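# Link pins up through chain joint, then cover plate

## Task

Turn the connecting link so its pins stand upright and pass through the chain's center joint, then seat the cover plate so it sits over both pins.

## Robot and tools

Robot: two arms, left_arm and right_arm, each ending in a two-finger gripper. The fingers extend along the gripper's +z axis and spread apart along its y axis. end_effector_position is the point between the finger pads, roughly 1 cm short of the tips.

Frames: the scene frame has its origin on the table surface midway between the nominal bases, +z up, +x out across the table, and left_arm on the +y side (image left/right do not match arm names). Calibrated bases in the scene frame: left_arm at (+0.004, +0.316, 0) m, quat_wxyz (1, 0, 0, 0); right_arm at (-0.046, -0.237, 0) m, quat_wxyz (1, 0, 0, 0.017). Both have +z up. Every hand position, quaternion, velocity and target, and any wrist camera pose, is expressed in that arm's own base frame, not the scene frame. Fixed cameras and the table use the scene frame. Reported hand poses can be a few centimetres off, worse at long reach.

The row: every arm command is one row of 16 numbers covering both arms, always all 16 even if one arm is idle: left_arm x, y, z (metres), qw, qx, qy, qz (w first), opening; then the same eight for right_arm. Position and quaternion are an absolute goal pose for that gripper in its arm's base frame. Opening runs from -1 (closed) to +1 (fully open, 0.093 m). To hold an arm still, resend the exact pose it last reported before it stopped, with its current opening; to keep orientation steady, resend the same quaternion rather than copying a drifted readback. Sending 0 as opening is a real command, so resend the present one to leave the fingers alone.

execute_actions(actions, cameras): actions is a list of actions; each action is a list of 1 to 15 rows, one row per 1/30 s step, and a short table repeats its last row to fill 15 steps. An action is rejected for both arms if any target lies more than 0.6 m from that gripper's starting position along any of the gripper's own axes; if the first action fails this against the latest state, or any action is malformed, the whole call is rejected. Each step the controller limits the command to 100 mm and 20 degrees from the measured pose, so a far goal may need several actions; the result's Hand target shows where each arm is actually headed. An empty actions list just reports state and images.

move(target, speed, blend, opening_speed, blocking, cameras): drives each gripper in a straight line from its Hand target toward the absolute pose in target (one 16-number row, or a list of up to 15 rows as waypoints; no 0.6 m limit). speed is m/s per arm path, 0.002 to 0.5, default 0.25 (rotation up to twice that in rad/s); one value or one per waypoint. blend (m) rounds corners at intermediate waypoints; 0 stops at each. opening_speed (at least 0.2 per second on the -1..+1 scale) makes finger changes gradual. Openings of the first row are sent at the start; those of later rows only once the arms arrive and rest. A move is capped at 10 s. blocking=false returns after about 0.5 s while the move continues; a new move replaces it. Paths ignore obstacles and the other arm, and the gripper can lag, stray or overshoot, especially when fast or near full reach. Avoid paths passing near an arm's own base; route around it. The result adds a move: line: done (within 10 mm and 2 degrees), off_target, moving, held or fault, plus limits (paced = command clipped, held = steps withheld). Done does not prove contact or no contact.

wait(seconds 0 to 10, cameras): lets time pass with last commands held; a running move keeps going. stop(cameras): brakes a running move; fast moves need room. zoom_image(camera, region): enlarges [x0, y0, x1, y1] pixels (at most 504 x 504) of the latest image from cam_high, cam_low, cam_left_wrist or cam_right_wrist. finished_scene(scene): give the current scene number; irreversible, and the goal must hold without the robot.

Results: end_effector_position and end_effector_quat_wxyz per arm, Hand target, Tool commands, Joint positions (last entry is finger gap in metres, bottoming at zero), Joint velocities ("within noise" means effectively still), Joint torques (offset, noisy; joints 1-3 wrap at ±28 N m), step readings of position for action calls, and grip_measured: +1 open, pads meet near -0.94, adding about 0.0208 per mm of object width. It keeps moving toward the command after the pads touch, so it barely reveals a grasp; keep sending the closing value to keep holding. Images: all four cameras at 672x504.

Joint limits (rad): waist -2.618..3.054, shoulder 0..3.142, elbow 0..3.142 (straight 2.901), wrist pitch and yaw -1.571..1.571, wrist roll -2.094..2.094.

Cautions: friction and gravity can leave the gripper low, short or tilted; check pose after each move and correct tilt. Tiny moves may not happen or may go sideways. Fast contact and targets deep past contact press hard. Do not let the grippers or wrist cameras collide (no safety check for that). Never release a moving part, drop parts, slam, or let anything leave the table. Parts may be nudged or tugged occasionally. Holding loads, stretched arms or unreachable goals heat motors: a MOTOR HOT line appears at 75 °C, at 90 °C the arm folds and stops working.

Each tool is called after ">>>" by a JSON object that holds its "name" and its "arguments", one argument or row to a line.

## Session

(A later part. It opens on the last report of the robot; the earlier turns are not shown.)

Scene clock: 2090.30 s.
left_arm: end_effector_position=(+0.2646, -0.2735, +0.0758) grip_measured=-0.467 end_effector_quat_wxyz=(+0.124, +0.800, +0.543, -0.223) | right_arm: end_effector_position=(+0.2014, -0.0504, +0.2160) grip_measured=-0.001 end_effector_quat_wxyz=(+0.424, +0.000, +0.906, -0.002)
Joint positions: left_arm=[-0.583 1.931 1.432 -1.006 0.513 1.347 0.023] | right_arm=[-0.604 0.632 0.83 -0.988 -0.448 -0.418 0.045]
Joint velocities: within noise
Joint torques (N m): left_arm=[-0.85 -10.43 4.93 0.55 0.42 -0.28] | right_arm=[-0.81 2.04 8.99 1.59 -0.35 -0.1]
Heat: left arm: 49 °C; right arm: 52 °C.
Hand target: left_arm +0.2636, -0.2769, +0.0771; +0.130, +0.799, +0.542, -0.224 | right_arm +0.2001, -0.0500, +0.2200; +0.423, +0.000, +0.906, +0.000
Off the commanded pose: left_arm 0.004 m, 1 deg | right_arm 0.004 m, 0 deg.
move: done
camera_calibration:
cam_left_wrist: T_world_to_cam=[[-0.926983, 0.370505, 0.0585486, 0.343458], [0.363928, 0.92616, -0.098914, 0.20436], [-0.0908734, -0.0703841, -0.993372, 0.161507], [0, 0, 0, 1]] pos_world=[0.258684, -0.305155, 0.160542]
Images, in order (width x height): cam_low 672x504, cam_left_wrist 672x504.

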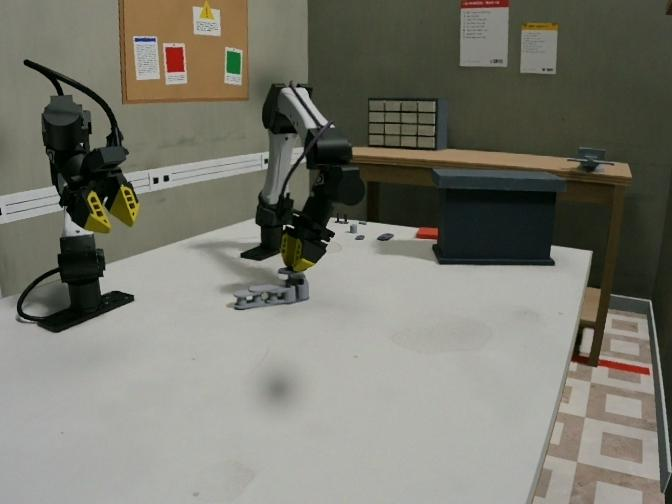

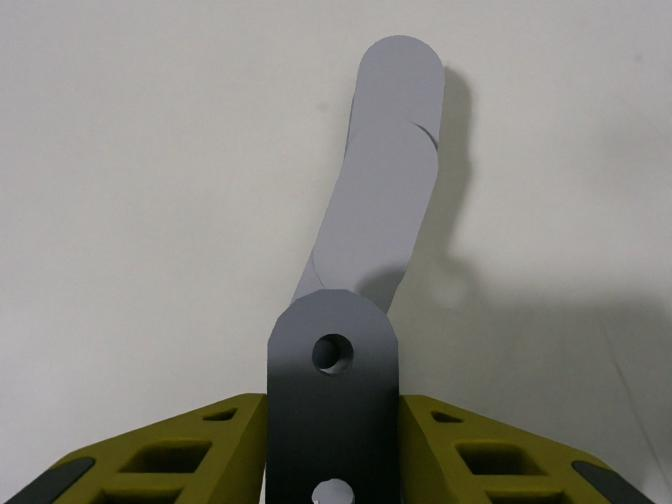

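>>> {"name": "move", "arguments": {
  "target": [
    [0.2664,-0.2743,0.085,0.1366,0.8023,0.5378,-0.2200,-0.8,0.20,-0.05,0.22,0.4226,0,0.9063,0,0],
    [0.2664,-0.2743,0.066,0.1366,0.8023,0.5378,-0.2200,-0.8,0.20,-0.05,0.22,0.4226,0,0.9063,0,0]
  ],
  "speed": [0.06,0.05],
  "cameras": ["cam_left_wrist","cam_low"]
}}

>>> {"name": "zoom_image", "arguments": {
  "camera": "cam_left_wrist",
  "region": [254, 304, 454, 504]
}}

>>> {"name": "zoom_image", "arguments": {
  "camera": "cam_low",
  "region": [230, 200, 350, 320]
}}

Scene clock: 2114.13 s.
left_arm: end_effector_position=(+0.2649, -0.2737, +0.0669) grip_measured=-0.467 end_effector_quat_wxyz=(+0.130, +0.801, +0.541, -0.221) | right_arm: end_effector_position=(+0.2014, -0.0504, +0.2160) grip_measured=-0.001 end_effector_quat_wxyz=(+0.424, +0.000, +0.906, -0.002)
Joint positions: left_arm=[-0.583 1.931 1.394 -0.954 0.513 1.349 0.023] | right_arm=[-0.604 0.632 0.83 -0.988 -0.448 -0.418 0.045]
Joint velocities: within noise
Joint torques (N m): left_arm=[0.1 -9.84 4.9 0.58 0.4 -0.09] | right_arm=[-1.11 2.03 9.18 1.5 -0.28 -0.07]
Heat: left arm: 49 °C; right arm: 52 °C.
Hand target: left_arm +0.2664, -0.2743, +0.0661; +0.137, +0.802, +0.538, -0.220 | right_arm +0.2001, -0.0500, +0.2200; +0.423, +0.000, +0.906, +0.000
Off the commanded pose: left_arm 0.002 m, 1 deg | right_arm 0.004 m, 0 deg.
move: done
camera_calibration:
cam_left_wrist: T_world_to_cam=[[-0.927102, 0.372131, 0.0447343, 0.345705], [0.366342, 0.924905, -0.101706, 0.202747], [-0.0792231, -0.0779042, -0.993808, 0.147518], [0, 0, 0, 1]] pos_world=[0.257916, -0.304677, 0.15176]
Images, in order (width x height): cam_low 672x504, cam_left_wrist 672x504.

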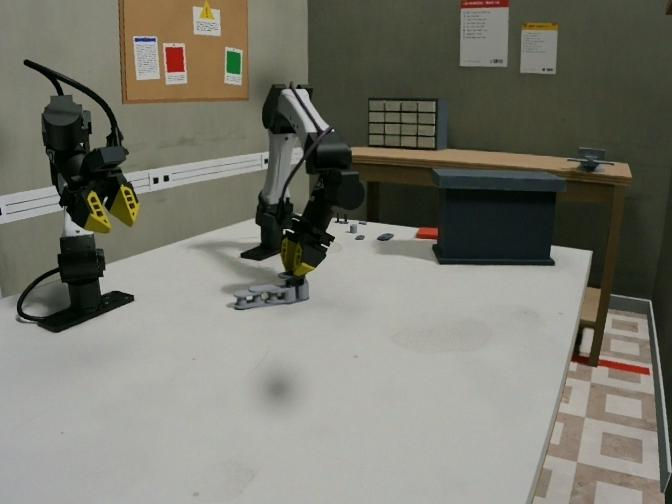

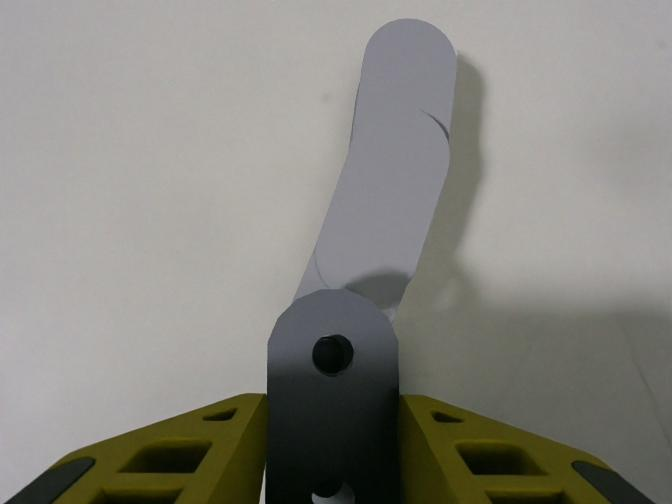

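Scaled by 2.520 from the camera's 672x504 image, which has a finer 960x720 frame.

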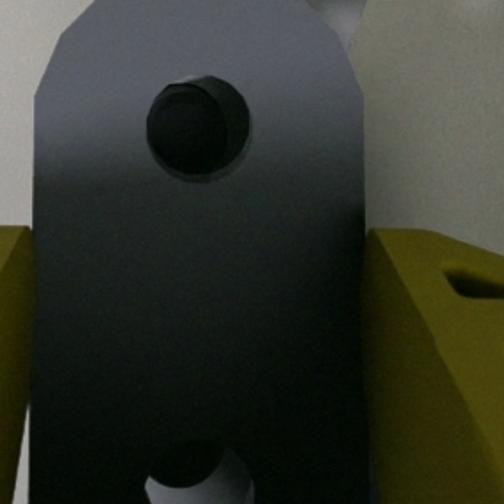

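Scaled by 4.200 from the camera's 672x504 image, which has a finer 960x720 frame.

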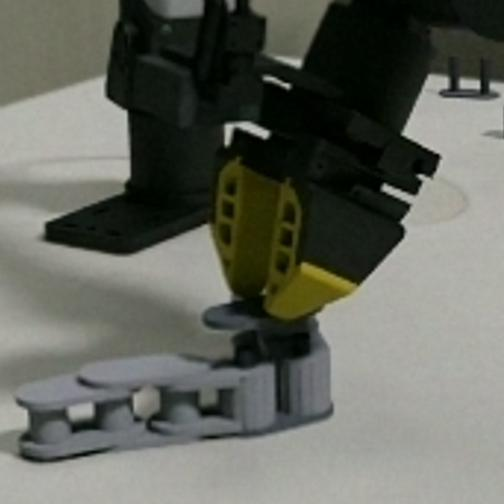

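>>> {"name": "zoom_image", "arguments": {
  "camera": "cam_left_wrist",
  "region": [300, 320, 370, 390]
}}

>>> {"name": "zoom_image", "arguments": {
  "camera": "cam_left_wrist",
  "region": [300, 434, 370, 504]
}}

Scaled by 7.200 from the camera's 672x504 image, which has a finer 960x720 frame.

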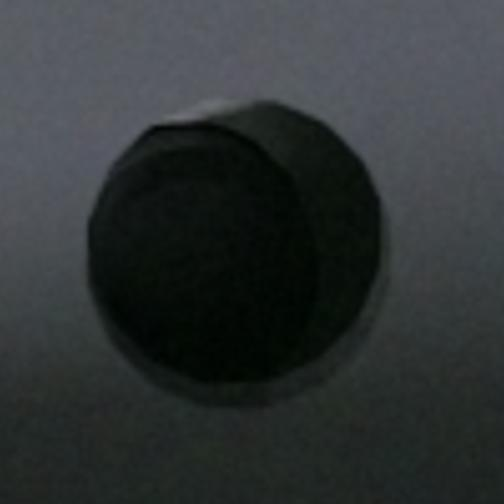

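Scaled by 7.200 from the camera's 672x504 image, which has a finer 960x720 frame.

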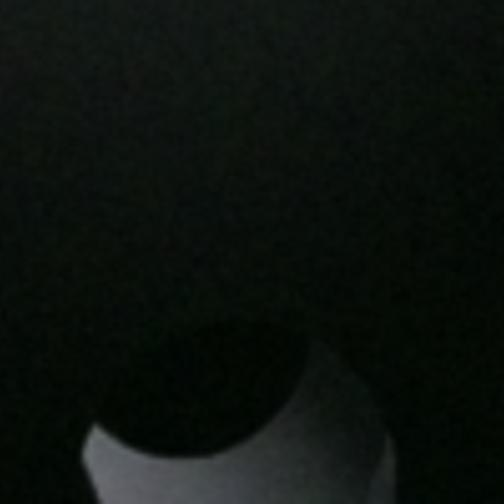

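>>> {"name": "move", "arguments": {
  "target": [
    [0.2700,-0.2705,0.070,0.1366,0.8023,0.5378,-0.2200,-0.8,0.20,-0.05,0.22,0.4226,0,0.9063,0,0]
  ],
  "speed": [0.06],
  "cameras": []
}}

Scene clock: 2135.13 s.
left_arm: end_effector_position=(+0.2675, -0.2710, +0.0669) grip_measured=-0.467 end_effector_quat_wxyz=(+0.133, +0.802, +0.540, -0.219) | right_arm: end_effector_position=(+0.2014, -0.0504, +0.2160) grip_measured=-0.001 end_effector_quat_wxyz=(+0.424, +0.000, +0.906, -0.002)
Joint positions: left_arm=[-0.573 1.931 1.394 -0.955 0.513 1.362 0.023] | right_arm=[-0.604 0.632 0.83 -0.988 -0.448 -0.418 0.045]
Joint velocities: within noise
Joint torques (N m): left_arm=[0.49 -9.8 6.37 0.33 0.42 0.02] | right_arm=[-0.94 1.78 8.84 1.61 -0.32 -0.07]
Heat: left arm: 49 °C; right arm: 52 °C.
Hand target: left_arm +0.2700, -0.2705, +0.0701; +0.137, +0.802, +0.538, -0.220 | right_arm +0.2001, -0.0500, +0.2200; +0.423, +0.000, +0.906, +0.000
Off the commanded pose: left_arm 0.004 m, 1 deg | right_arm 0.004 m, 0 deg.
move: done
No camera images: "cameras" was empty.

>>> {"name": "move", "arguments": {
  "target": [
    [0.2700,-0.2705,0.0585,0.1366,0.8023,0.5378,-0.2200,-0.8,0.20,-0.05,0.22,0.4226,0,0.9063,0,0]
  ],
  "speed": [0.04],
  "cameras": ["cam_left_wrist","cam_low"]
}}

>>> {"name": "zoom_image", "arguments": {
  "camera": "cam_left_wrist",
  "region": [300, 320, 370, 390]
}}

>>> {"name": "zoom_image", "arguments": {
  "camera": "cam_left_wrist",
  "region": [300, 434, 370, 504]
}}

>>> {"name": "zoom_image", "arguments": {
  "camera": "cam_low",
  "region": [230, 200, 350, 320]
}}

Scene clock: 2144.77 s.
left_arm: end_effector_position=(+0.2679, -0.2712, +0.0641) grip_measured=-0.467 end_effector_quat_wxyz=(+0.135, +0.802, +0.539, -0.218) | right_arm: end_effector_position=(+0.2014, -0.0504, +0.2160) grip_measured=-0.001 end_effector_quat_wxyz=(+0.424, +0.000, +0.906, -0.002)
Joint positions: left_arm=[-0.573 1.931 1.382 -0.937 0.513 1.363 0.023] | right_arm=[-0.604 0.632 0.83 -0.988 -0.448 -0.418 0.045]
Joint velocities: within noise
Joint torques (N m): left_arm=[0.54 -8.44 4.92 0.62 0.41 -0.07] | right_arm=[-0.87 1.85 9.05 1.55 -0.31 -0.05]
Heat: left arm: 49 °C; right arm: 52 °C.
Hand target: left_arm +0.2699, -0.2704, +0.0586; +0.136, +0.802, +0.538, -0.220 | right_arm +0.2001, -0.0500, +0.2200; +0.423, +0.000, +0.906, +0.000
Off the commanded pose: left_arm 0.006 m, 0 deg | right_arm 0.004 m, 0 deg.
move: done
camera_calibration:
cam_left_wrist: T_world_to_cam=[[-0.926646, 0.374525, 0.0325151, 0.348942], [0.369612, 0.923445, -0.103132, 0.19791], [-0.0686512, -0.0835486, -0.994136, 0.14087], [0, 0, 0, 1]] pos_world=[0.259867, -0.301677, 0.149108]
Images, in order (width x height): cam_low 672x504, cam_left_wrist 672x504.

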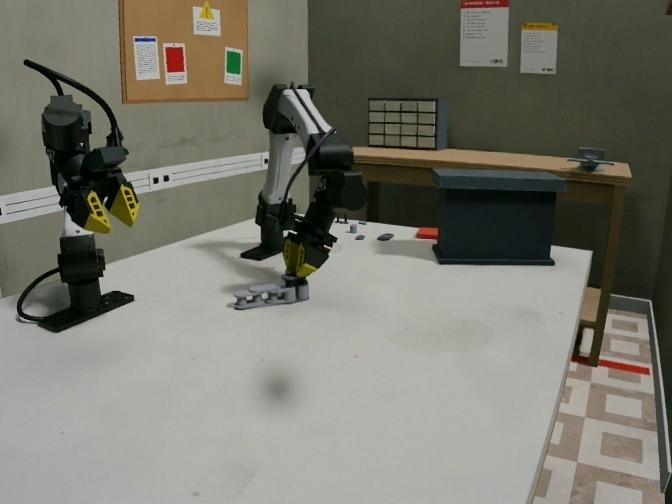

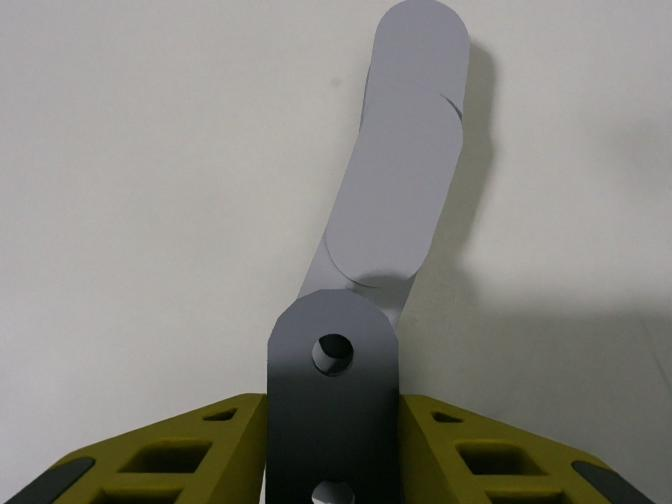

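Scaled by 7.200 from the camera's 672x504 image, which has a finer 960x720 frame.

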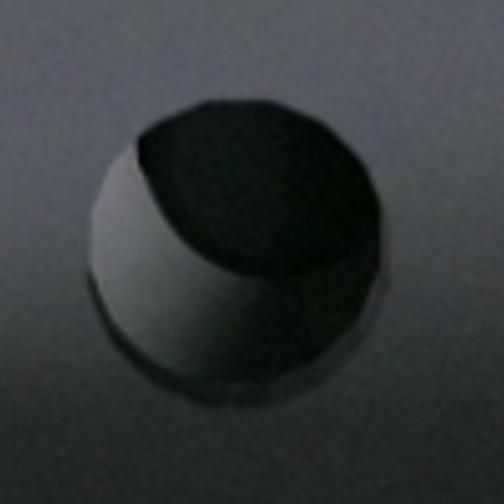

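Scaled by 7.200 from the camera's 672x504 image, which has a finer 960x720 frame.

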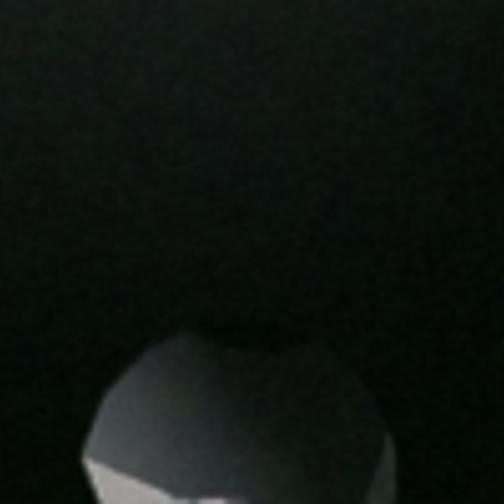

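Scaled by 4.200 from the camera's 672x504 image, which has a finer 960x720 frame.

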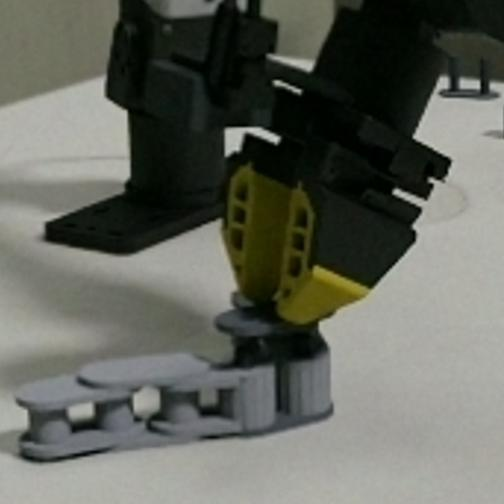

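>>> {"name": "move", "arguments": {
  "target": [
    [0.2672,-0.2720,0.051,0.1366,0.8023,0.5378,-0.2200,-0.8,0.20,-0.05,0.22,0.4226,0,0.9063,0,0]
  ],
  "speed": [0.04],
  "cameras": ["cam_left_wrist","cam_low"]
}}

>>> {"name": "zoom_image", "arguments": {
  "camera": "cam_left_wrist",
  "region": [300, 320, 370, 390]
}}

>>> {"name": "zoom_image", "arguments": {
  "camera": "cam_left_wrist",
  "region": [300, 434, 370, 504]
}}

>>> {"name": "zoom_image", "arguments": {
  "camera": "cam_low",
  "region": [250, 230, 340, 310]
}}

Scene clock: 2177.20 s.
left_arm: end_effector_position=(+0.2674, -0.2709, +0.0577) grip_measured=-0.467 end_effector_quat_wxyz=(+0.139, +0.803, +0.538, -0.217) | right_arm: end_effector_position=(+0.2014, -0.0504, +0.2160) grip_measured=-0.001 end_effector_quat_wxyz=(+0.424, +0.000, +0.906, -0.002)
Joint positions: left_arm=[-0.573 1.931 1.355 -0.903 0.513 1.363 0.023] | right_arm=[-0.604 0.632 0.83 -0.988 -0.448 -0.418 0.045]
Joint velocities: within noise
Joint torques (N m): left_arm=[-0.24 -8.1 4.89 0.62 0.41 -0.16] | right_arm=[-1.09 1.87 8.91 1.54 -0.31 -0.06]
Heat: left arm: 47 °C; right arm: 53 °C.
Hand target: left_arm +0.2671, -0.2719, +0.0511; +0.137, +0.802, +0.538, -0.220 | right_arm +0.2001, -0.0500, +0.2200; +0.423, +0.000, +0.906, +0.000
Off the commanded pose: left_arm 0.007 m, 0 deg | right_arm 0.004 m, 0 deg.
move: done
camera_calibration:
cam_left_wrist: T_world_to_cam=[[-0.926823, 0.374639, 0.0253991, 0.349053], [0.370245, 0.923037, -0.104507, 0.196933], [-0.0625969, -0.087456, -0.9942, 0.131796], [0, 0, 0, 1]] pos_world=[0.258847, -0.301019, 0.142747]
Images, in order (width x height): cam_low 672x504, cam_left_wrist 672x504.

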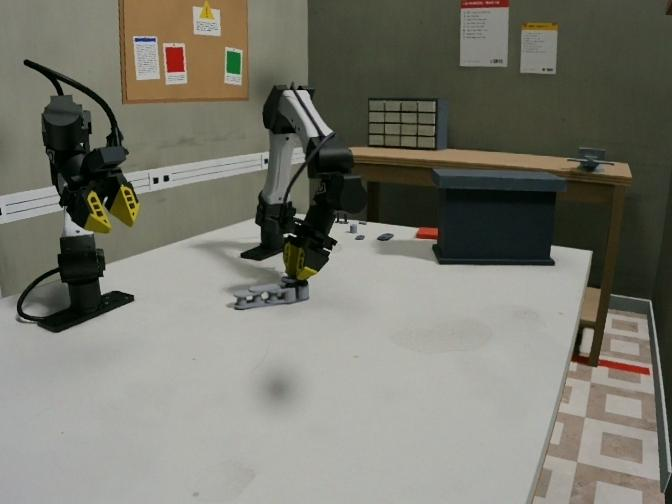

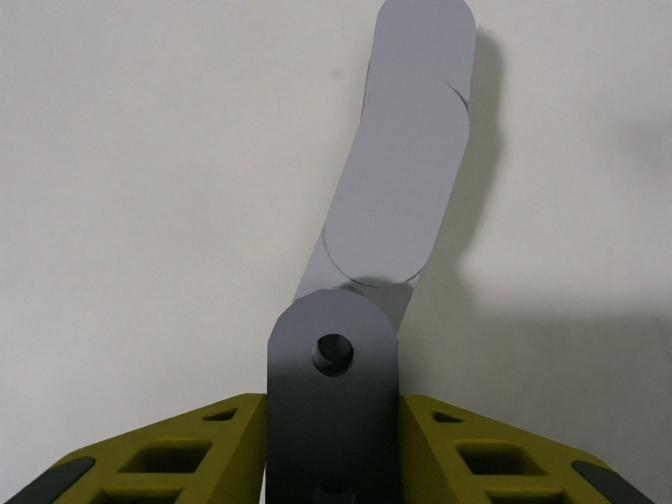

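Scaled by 7.200 from the camera's 672x504 image, which has a finer 960x720 frame.

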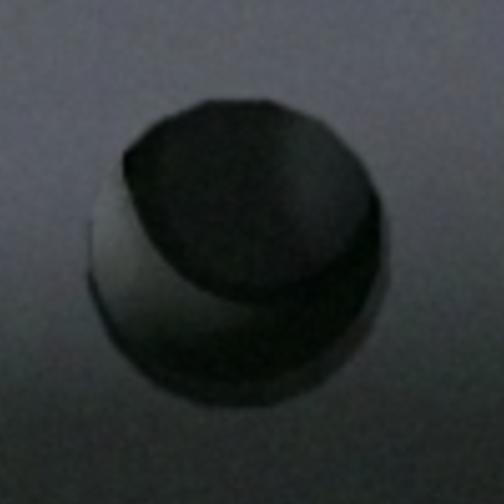

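Scaled by 7.200 from the camera's 672x504 image, which has a finer 960x720 frame.

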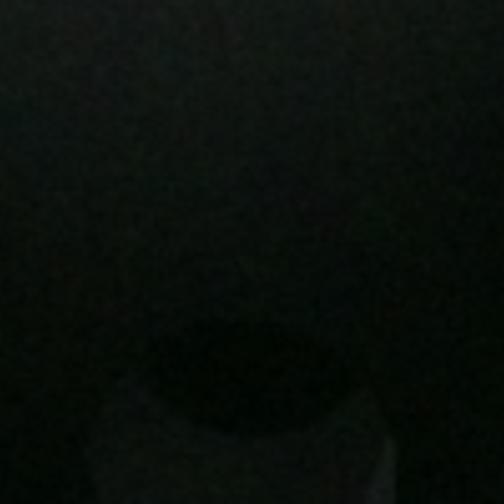

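Scaled by 5.600 from the camera's 672x504 image, which has a finer 960x720 frame.

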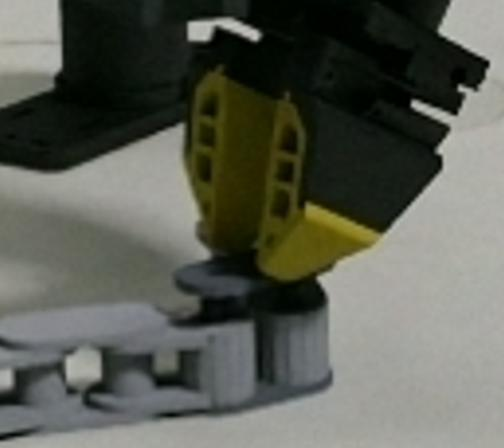

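>>> {"name": "move", "arguments": {
  "target": [
    [0.2650,-0.2735,0.0485,0.1320,0.8040,0.5362,-0.2205,-0.8,0.20,-0.05,0.22,0.4226,0,0.9063,0,0]
  ],
  "speed": [0.04],
  "cameras": ["cam_left_wrist","cam_low"]
}}

>>> {"name": "zoom_image", "arguments": {
  "camera": "cam_left_wrist",
  "region": [300, 320, 370, 390]
}}

>>> {"name": "zoom_image", "arguments": {
  "camera": "cam_left_wrist",
  "region": [300, 434, 370, 504]
}}

>>> {"name": "zoom_image", "arguments": {
  "camera": "cam_low",
  "region": [250, 230, 340, 310]
}}

Scene clock: 2204.73 s.
left_arm: end_effector_position=(+0.2671, -0.2707, +0.0541) grip_measured=-0.467 end_effector_quat_wxyz=(+0.135, +0.802, +0.539, -0.218) | right_arm: end_effector_position=(+0.2014, -0.0504, +0.2160) grip_measured=-0.001 end_effector_quat_wxyz=(+0.424, +0.000, +0.906, -0.002)
Joint positions: left_arm=[-0.573 1.941 1.355 -0.901 0.513 1.363 0.023] | right_arm=[-0.604 0.632 0.83 -0.988 -0.448 -0.418 0.045]
Joint velocities: within noise
Joint torques (N m): left_arm=[-1.03 -8.49 4.89 0.6 0.38 -0.17] | right_arm=[-0.95 1.7 9.09 1.51 -0.33 -0.08]
Heat: left arm: 47 °C; right arm: 53 °C.
Hand target: left_arm +0.2650, -0.2734, +0.0485; +0.132, +0.804, +0.536, -0.221 | right_arm +0.2001, -0.0500, +0.2200; +0.423, +0.000, +0.906, +0.000
Off the commanded pose: left_arm 0.007 m, 1 deg | right_arm 0.004 m, 0 deg.
move: done
camera_calibration:
cam_left_wrist: T_world_to_cam=[[-0.926593, 0.374491, 0.0343874, 0.348221], [0.369447, 0.923551, -0.102769, 0.19675], [-0.0702444, -0.0825203, -0.994111, 0.131592], [0, 0, 0, 1]] pos_world=[0.259214, -0.301255, 0.139063]
Images, in order (width x height): cam_low 672x504, cam_left_wrist 672x504.

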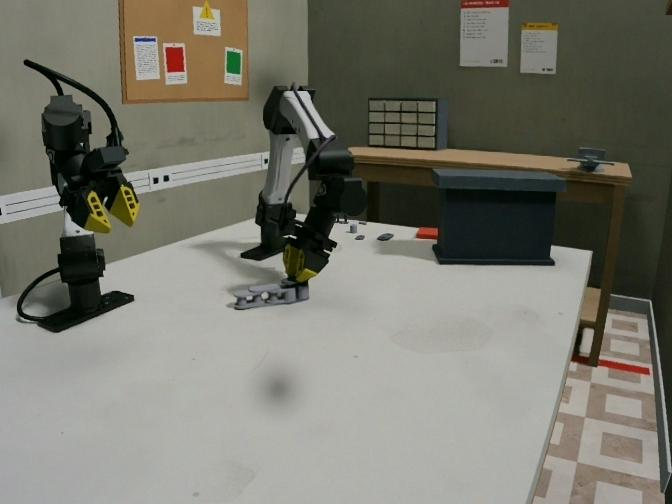

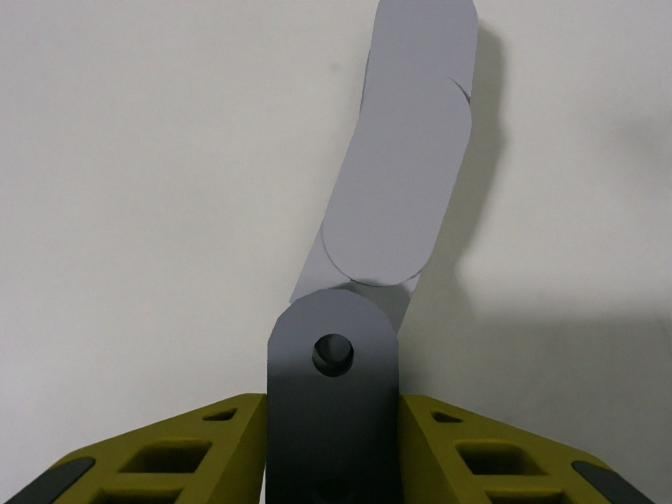

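Scaled by 7.200 from the camera's 672x504 image, which has a finer 960x720 frame.

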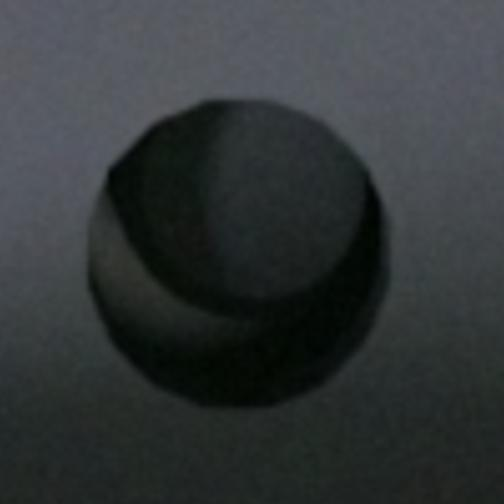

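Scaled by 7.200 from the camera's 672x504 image, which has a finer 960x720 frame.

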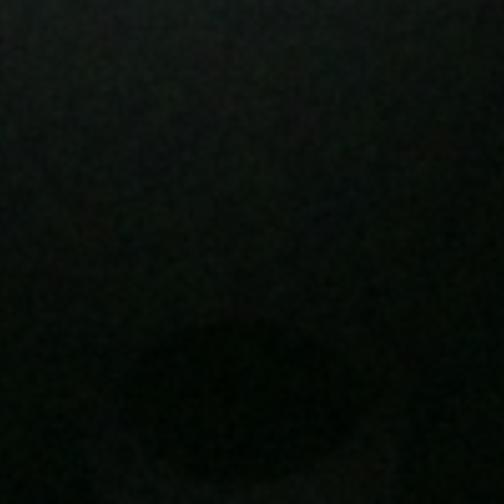

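Scaled by 5.600 from the camera's 672x504 image, which has a finer 960x720 frame.

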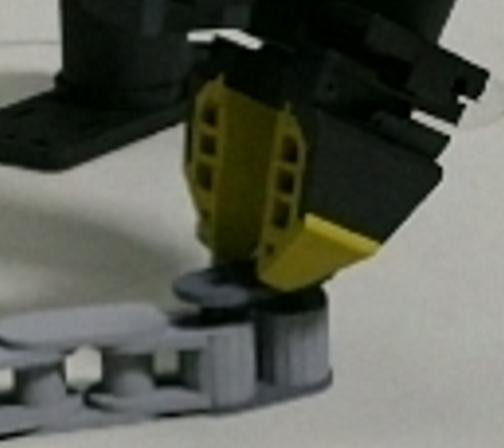

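>>> {"name": "move", "arguments": {
  "target": [
    [0.2638,-0.2742,0.0500,0.1366,0.8023,0.5378,-0.2200,-0.8,0.20,-0.05,0.22,0.4226,0,0.9063,0,0]
  ],
  "speed": [0.04],
  "cameras": []
}}

Scene clock: 2219.10 s.
left_arm: end_effector_position=(+0.2667, -0.2704, +0.0527) grip_measured=-0.467 end_effector_quat_wxyz=(+0.134, +0.802, +0.540, -0.218) | right_arm: end_effector_position=(+0.2014, -0.0504, +0.2160) grip_measured=-0.001 end_effector_quat_wxyz=(+0.424, +0.000, +0.906, -0.002)
Joint positions: left_arm=[-0.573 1.941 1.349 -0.896 0.513 1.361 0.023] | right_arm=[-0.604 0.632 0.83 -0.988 -0.448 -0.418 0.045]
Joint velocities: within noise
Joint torques (N m): left_arm=[-1.26 -9.73 4.3 0.68 0.4 -0.27] | right_arm=[-0.99 2.04 8.94 1.55 -0.35 -0.03]
Heat: left arm: 48 °C; right arm: 53 °C.
Hand target: left_arm +0.2638, -0.2741, +0.0500; +0.136, +0.802, +0.538, -0.220 | right_arm +0.2001, -0.0500, +0.2200; +0.423, +0.000, +0.906, +0.000
Off the commanded pose: left_arm 0.005 m, 0 deg | right_arm 0.004 m, 0 deg.
move: done
No camera images: "cameras" was empty.

>>> {"name": "move", "arguments": {
  "target": [
    [0.2626,-0.2756,0.0510,0.1366,0.8023,0.5378,-0.2200,-0.8,0.20,-0.05,0.22,0.4226,0,0.9063,0,0]
  ],
  "speed": [0.04],
  "cameras": ["cam_left_wrist"]
}}

>>> {"name": "zoom_image", "arguments": {
  "camera": "cam_left_wrist",
  "region": [300, 320, 370, 390]
}}

>>> {"name": "zoom_image", "arguments": {
  "camera": "cam_left_wrist",
  "region": [300, 434, 370, 504]
}}

Scene clock: 2228.80 s.
left_arm: end_effector_position=(+0.2655, -0.2722, +0.0517) grip_measured=-0.467 end_effector_quat_wxyz=(+0.135, +0.802, +0.539, -0.218) | right_arm: end_effector_position=(+0.2014, -0.0504, +0.2160) grip_measured=-0.001 end_effector_quat_wxyz=(+0.424, +0.000, +0.906, -0.002)
Joint positions: left_arm=[-0.579 1.941 1.345 -0.887 0.513 1.357 0.023] | right_arm=[-0.604 0.632 0.83 -0.988 -0.448 -0.418 0.045]
Joint velocities: within noise
Joint torques (N m): left_arm=[-1.22 -10.02 4.7 0.59 0.4 -0.28] | right_arm=[-0.96 1.92 9.03 1.53 -0.35 -0.07]
Heat: left arm: 49 °C; right arm: 53 °C.
Hand target: left_arm +0.2626, -0.2756, +0.0510; +0.136, +0.802, +0.538, -0.220 | right_arm +0.2001, -0.0500, +0.2200; +0.423, +0.000, +0.906, +0.000
Off the commanded pose: left_arm 0.005 m, 0 deg | right_arm 0.004 m, 0 deg.
move: done
camera_calibration:
cam_left_wrist: T_world_to_cam=[[-0.926449, 0.37491, 0.0336686, 0.347494], [0.369883, 0.92331, -0.103369, 0.198327], [-0.0698405, -0.0833123, -0.994073, 0.128678], [0, 0, 0, 1]] pos_world=[0.257564, -0.302676, 0.136717]
Images, in order (width x height): cam_left_wrist 672x504.

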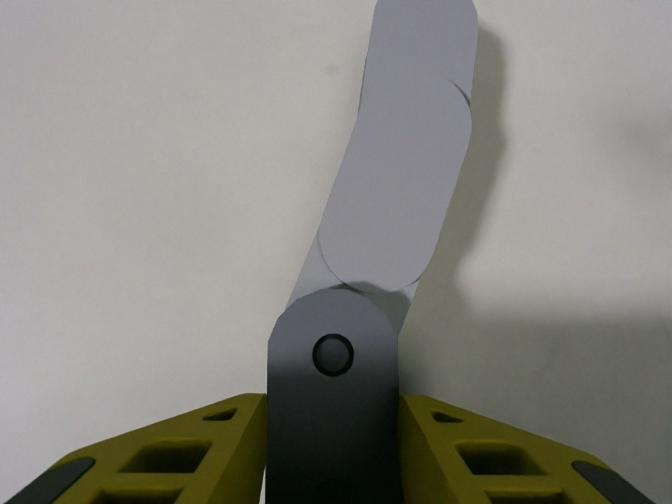

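Scaled by 7.200 from the camera's 672x504 image, which has a finer 960x720 frame.

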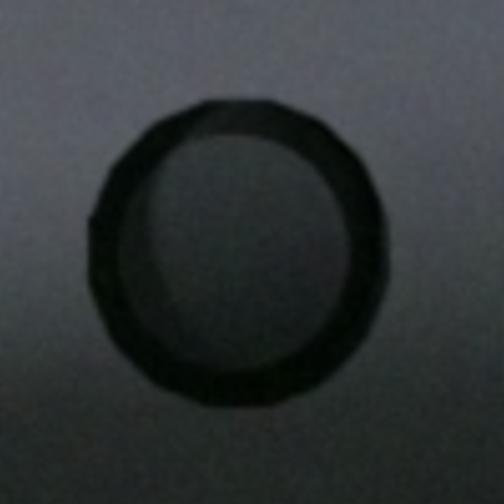

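Scaled by 7.200 from the camera's 672x504 image, which has a finer 960x720 frame.

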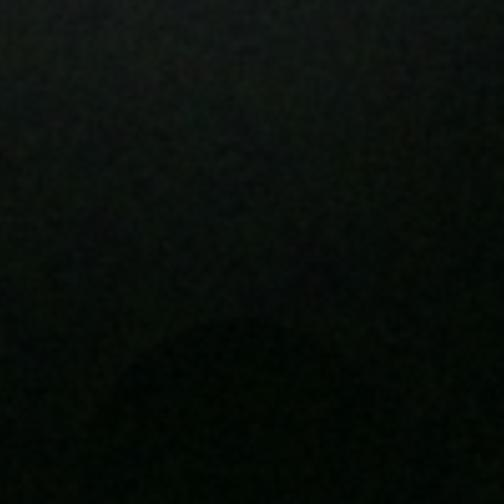

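>>> {"name": "move", "arguments": {
  "target": [
    [0.2606,-0.2775,0.0530,0.1366,0.8023,0.5378,-0.2200,-0.8,0.20,-0.05,0.22,0.4226,0,0.9063,0,0],
    [0.2679,-0.2699,0.0530,0.1366,0.8023,0.5378,-0.2200,-0.8,0.20,-0.05,0.22,0.4226,0,0.9063,0,0]
  ],
  "speed": [0.04],
  "cameras": ["cam_left_wrist"]
}}

>>> {"name": "zoom_image", "arguments": {
  "camera": "cam_left_wrist",
  "region": [300, 320, 370, 390]
}}

speed must be one number or one for each of the 2 targets, got a list of 1; nothing of the call was run

Scaled by 7.200 from the camera's 672x504 image, which has a finer 960x720 frame.

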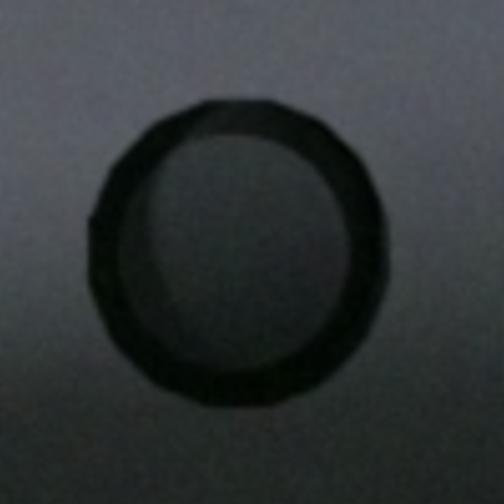

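>>> {"name": "move", "arguments": {
  "target": [0.2626,-0.2756,0.0475,0.1366,0.8023,0.5378,-0.2200,-0.8,0.20,-0.05,0.22,0.4226,0,0.9063,0,0],
  "speed": 0.03,
  "cameras": ["cam_left_wrist","cam_low"]
}}

>>> {"name": "zoom_image", "arguments": {
  "camera": "cam_left_wrist",
  "region": [300, 320, 370, 390]
}}

>>> {"name": "zoom_image", "arguments": {
  "camera": "cam_low",
  "region": [250, 230, 340, 310]
}}

Scene clock: 2269.33 s.
left_arm: end_effector_position=(+0.2655, -0.2722, +0.0509) grip_measured=-0.467 end_effector_quat_wxyz=(+0.136, +0.802, +0.539, -0.218) | right_arm: end_effector_position=(+0.2014, -0.0504, +0.2160) grip_measured=-0.001 end_effector_quat_wxyz=(+0.424, +0.000, +0.906, -0.002)
Joint positions: left_arm=[-0.579 1.941 1.341 -0.882 0.513 1.356 0.023] | right_arm=[-0.604 0.632 0.83 -0.988 -0.448 -0.418 0.045]
Joint velocities: within noise
Joint torques (N m): left_arm=[-1.21 -9.54 4.33 0.68 0.4 -0.29] | right_arm=[-0.77 1.83 8.94 1.55 -0.37 -0.07]
Heat: left arm: 52 °C; right arm: 53 °C.
Hand target: left_arm +0.2625, -0.2755, +0.0475; +0.136, +0.802, +0.538, -0.220 | right_arm +0.2001, -0.0500, +0.2200; +0.423, +0.000, +0.906, +0.000
Off the commanded pose: left_arm 0.006 m, 0 deg | right_arm 0.004 m, 0 deg.
move: done
camera_calibration:
cam_left_wrist: T_world_to_cam=[[-0.92661, 0.374629, 0.0323614, 0.347554], [0.369692, 0.923354, -0.103659, 0.198314], [-0.0687146, -0.0840876, -0.994086, 0.127302], [0, 0, 0, 1]] pos_world=[0.257479, -0.302613, 0.135859]
Images, in order (width x height): cam_low 672x504, cam_left_wrist 672x504.

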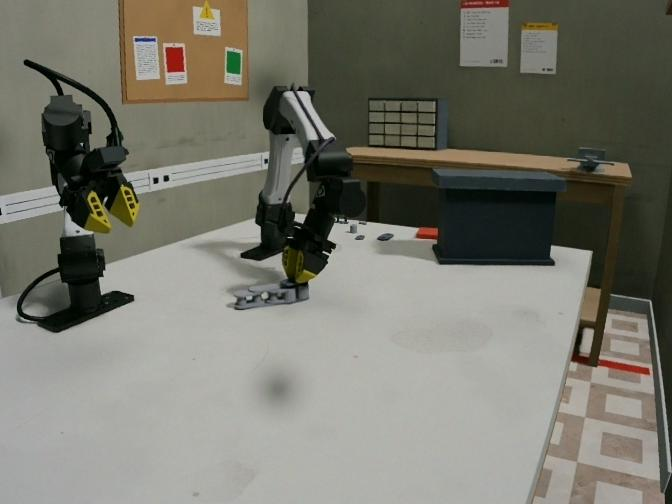

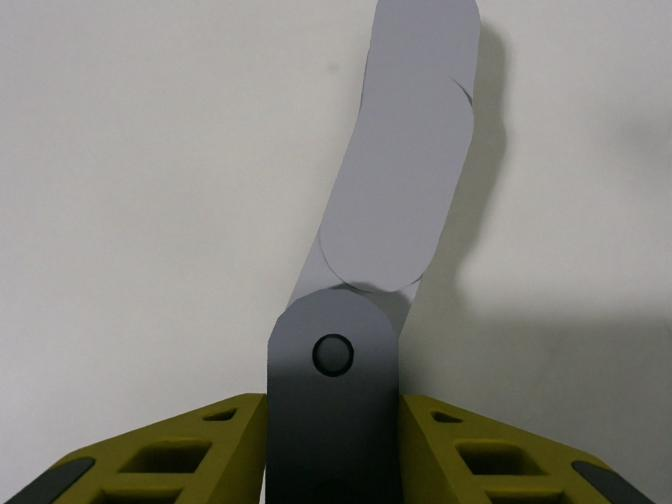

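Scaled by 7.200 from the camera's 672x504 image, which has a finer 960x720 frame.

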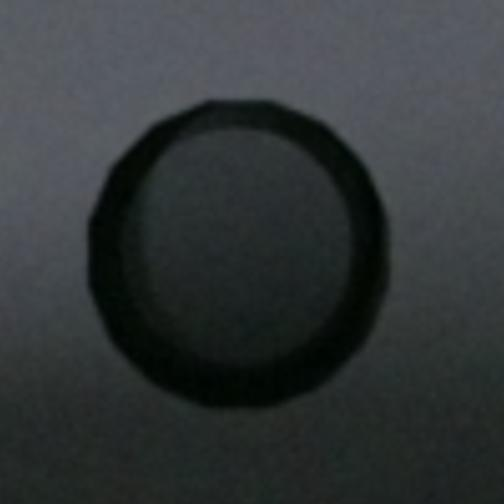

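Scaled by 5.600 from the camera's 672x504 image, which has a finer 960x720 frame.

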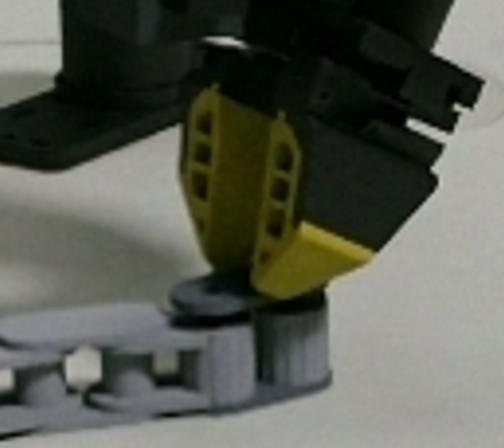

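>>> {"name": "move", "arguments": {
  "target": [0.2626,-0.2756,0.0435,0.1366,0.8023,0.5378,-0.2200,-0.8,0.20,-0.05,0.22,0.4226,0,0.9063,0,0],
  "speed": 0.03,
  "cameras": ["cam_left_wrist","cam_low"]
}}

>>> {"name": "zoom_image", "arguments": {
  "camera": "cam_left_wrist",
  "region": [300, 320, 370, 390]
}}

>>> {"name": "zoom_image", "arguments": {
  "camera": "cam_low",
  "region": [250, 230, 340, 310]
}}

Scene clock: 2274.90 s.
left_arm: end_effector_position=(+0.2656, -0.2722, +0.0475) grip_measured=-0.467 end_effector_quat_wxyz=(+0.138, +0.803, +0.538, -0.217) | right_arm: end_effector_position=(+0.2014, -0.0504, +0.2160) grip_measured=-0.001 end_effector_quat_wxyz=(+0.424, +0.000, +0.906, -0.002)
Joint positions: left_arm=[-0.579 1.941 1.326 -0.861 0.512 1.356 0.023] | right_arm=[-0.604 0.632 0.83 -0.988 -0.448 -0.418 0.045]
Joint velocities: within noise
Joint torques (N m): left_arm=[-1.22 -8.95 4.71 0.63 0.4 -0.29] | right_arm=[-0.94 1.8 9.2 1.54 -0.34 -0.05]
Heat: left arm: 52 °C; right arm: 53 °C.
Hand target: left_arm +0.2625, -0.2755, +0.0435; +0.136, +0.802, +0.538, -0.220 | right_arm +0.2001, -0.0500, +0.2200; +0.423, +0.000, +0.906, +0.000
Off the commanded pose: left_arm 0.006 m, 0 deg | right_arm 0.004 m, 0 deg.
move: done
camera_calibration:
cam_left_wrist: T_world_to_cam=[[-0.926806, 0.374648, 0.0258546, 0.348167], [0.370235, 0.923077, -0.104185, 0.197687], [-0.0628985, -0.0869869, -0.994222, 0.121664], [0, 0, 0, 1]] pos_world=[0.257145, -0.302337, 0.132555]
Images, in order (width x height): cam_low 672x504, cam_left_wrist 672x504.

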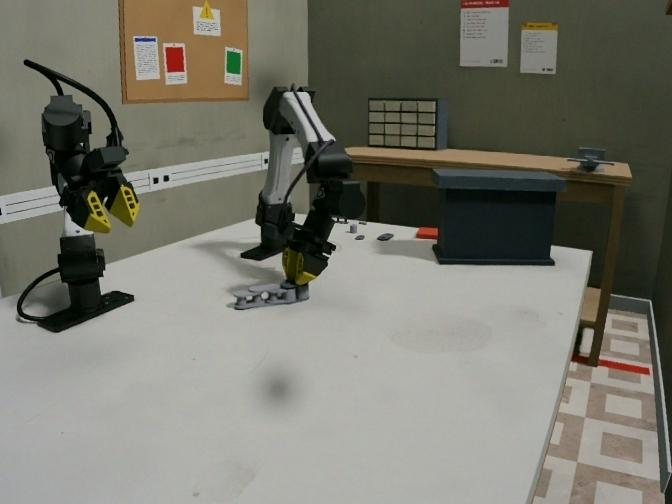

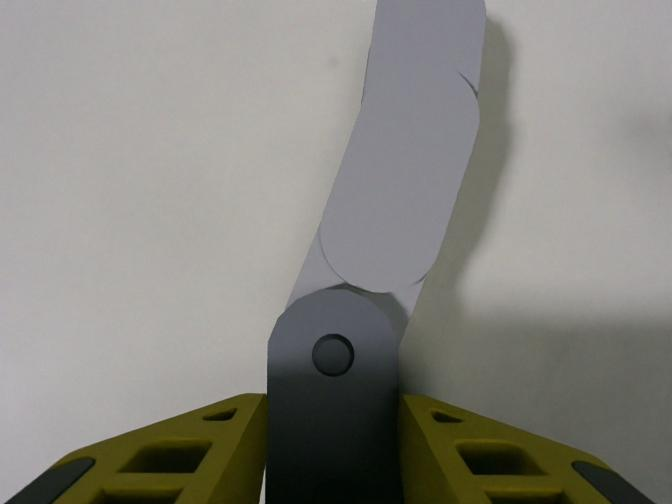

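Scaled by 7.200 from the camera's 672x504 image, which has a finer 960x720 frame.

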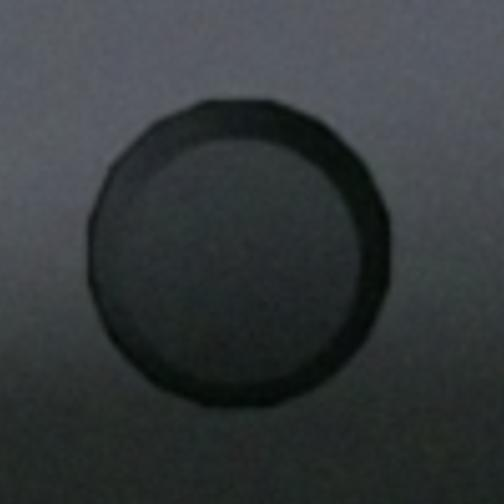

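Scaled by 5.600 from the camera's 672x504 image, which has a finer 960x720 frame.

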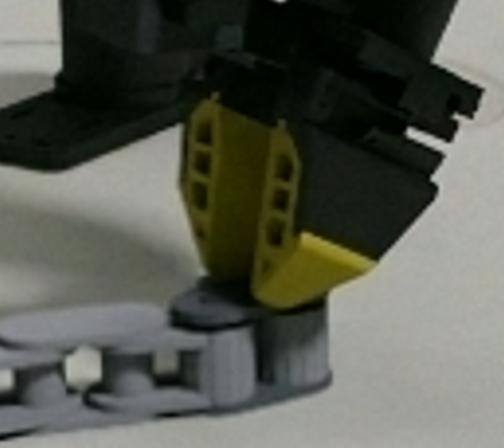

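>>> {"name": "move", "arguments": {
  "target": [0.2626,-0.2756,0.0400,0.1366,0.8023,0.5378,-0.2200,-0.8,0.20,-0.05,0.22,0.4226,0,0.9063,0,0],
  "speed": 0.03,
  "cameras": ["cam_left_wrist","cam_low"]
}}

>>> {"name": "zoom_image", "arguments": {
  "camera": "cam_left_wrist",
  "region": [300, 320, 370, 390]
}}

>>> {"name": "zoom_image", "arguments": {
  "camera": "cam_low",
  "region": [250, 230, 340, 310]
}}

Scene clock: 2282.97 s.
left_arm: end_effector_position=(+0.2656, -0.2722, +0.0457) grip_measured=-0.467 end_effector_quat_wxyz=(+0.140, +0.803, +0.538, -0.216) | right_arm: end_effector_position=(+0.2014, -0.0504, +0.2160) grip_measured=-0.001 end_effector_quat_wxyz=(+0.424, +0.000, +0.906, -0.002)
Joint positions: left_arm=[-0.579 1.941 1.318 -0.85 0.512 1.356 0.023] | right_arm=[-0.604 0.632 0.83 -0.988 -0.448 -0.418 0.045]
Joint velocities: within noise
Joint torques (N m): left_arm=[-1.21 -8.46 4.71 0.65 0.4 -0.29] | right_arm=[-1.16 1.83 9.09 1.55 -0.34 -0.05]
Heat: left arm: 52 °C; right arm: 53 °C.
Hand target: left_arm +0.2625, -0.2755, +0.0400; +0.136, +0.802, +0.538, -0.220 | right_arm +0.2001, -0.0500, +0.2200; +0.423, +0.000, +0.906, +0.000
Off the commanded pose: left_arm 0.007 m, 1 deg | right_arm 0.004 m, 0 deg.
move: done
camera_calibration:
cam_left_wrist: T_world_to_cam=[[-0.926876, 0.374694, 0.0224872, 0.348406], [0.370535, 0.922881, -0.104854, 0.197398], [-0.0600411, -0.0888543, -0.994233, 0.118604], [0, 0, 0, 1]] pos_world=[0.256907, -0.302182, 0.130783]
Images, in order (width x height): cam_low 672x504, cam_left_wrist 672x504.

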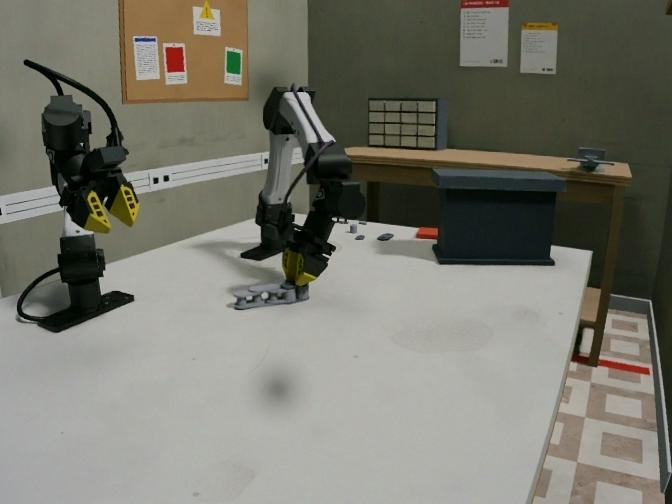

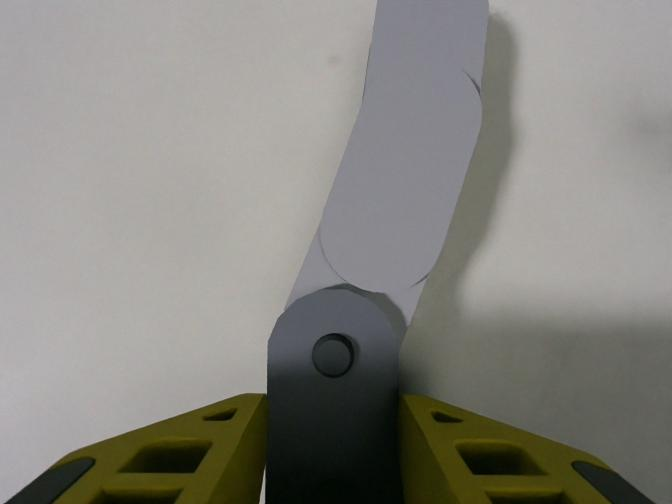

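Scaled by 7.200 from the camera's 672x504 image, which has a finer 960x720 frame.

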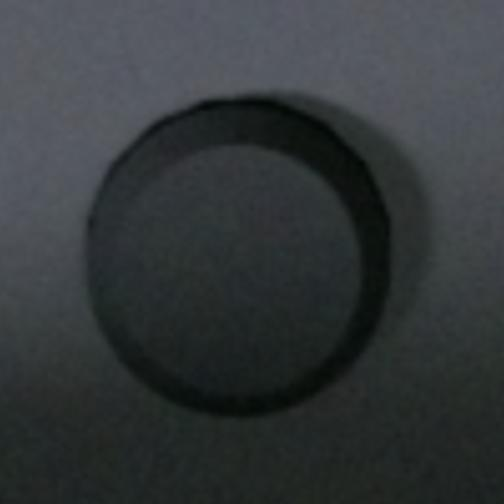

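Scaled by 5.600 from the camera's 672x504 image, which has a finer 960x720 frame.

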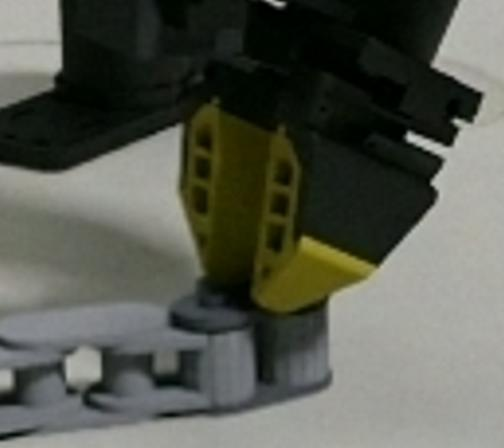

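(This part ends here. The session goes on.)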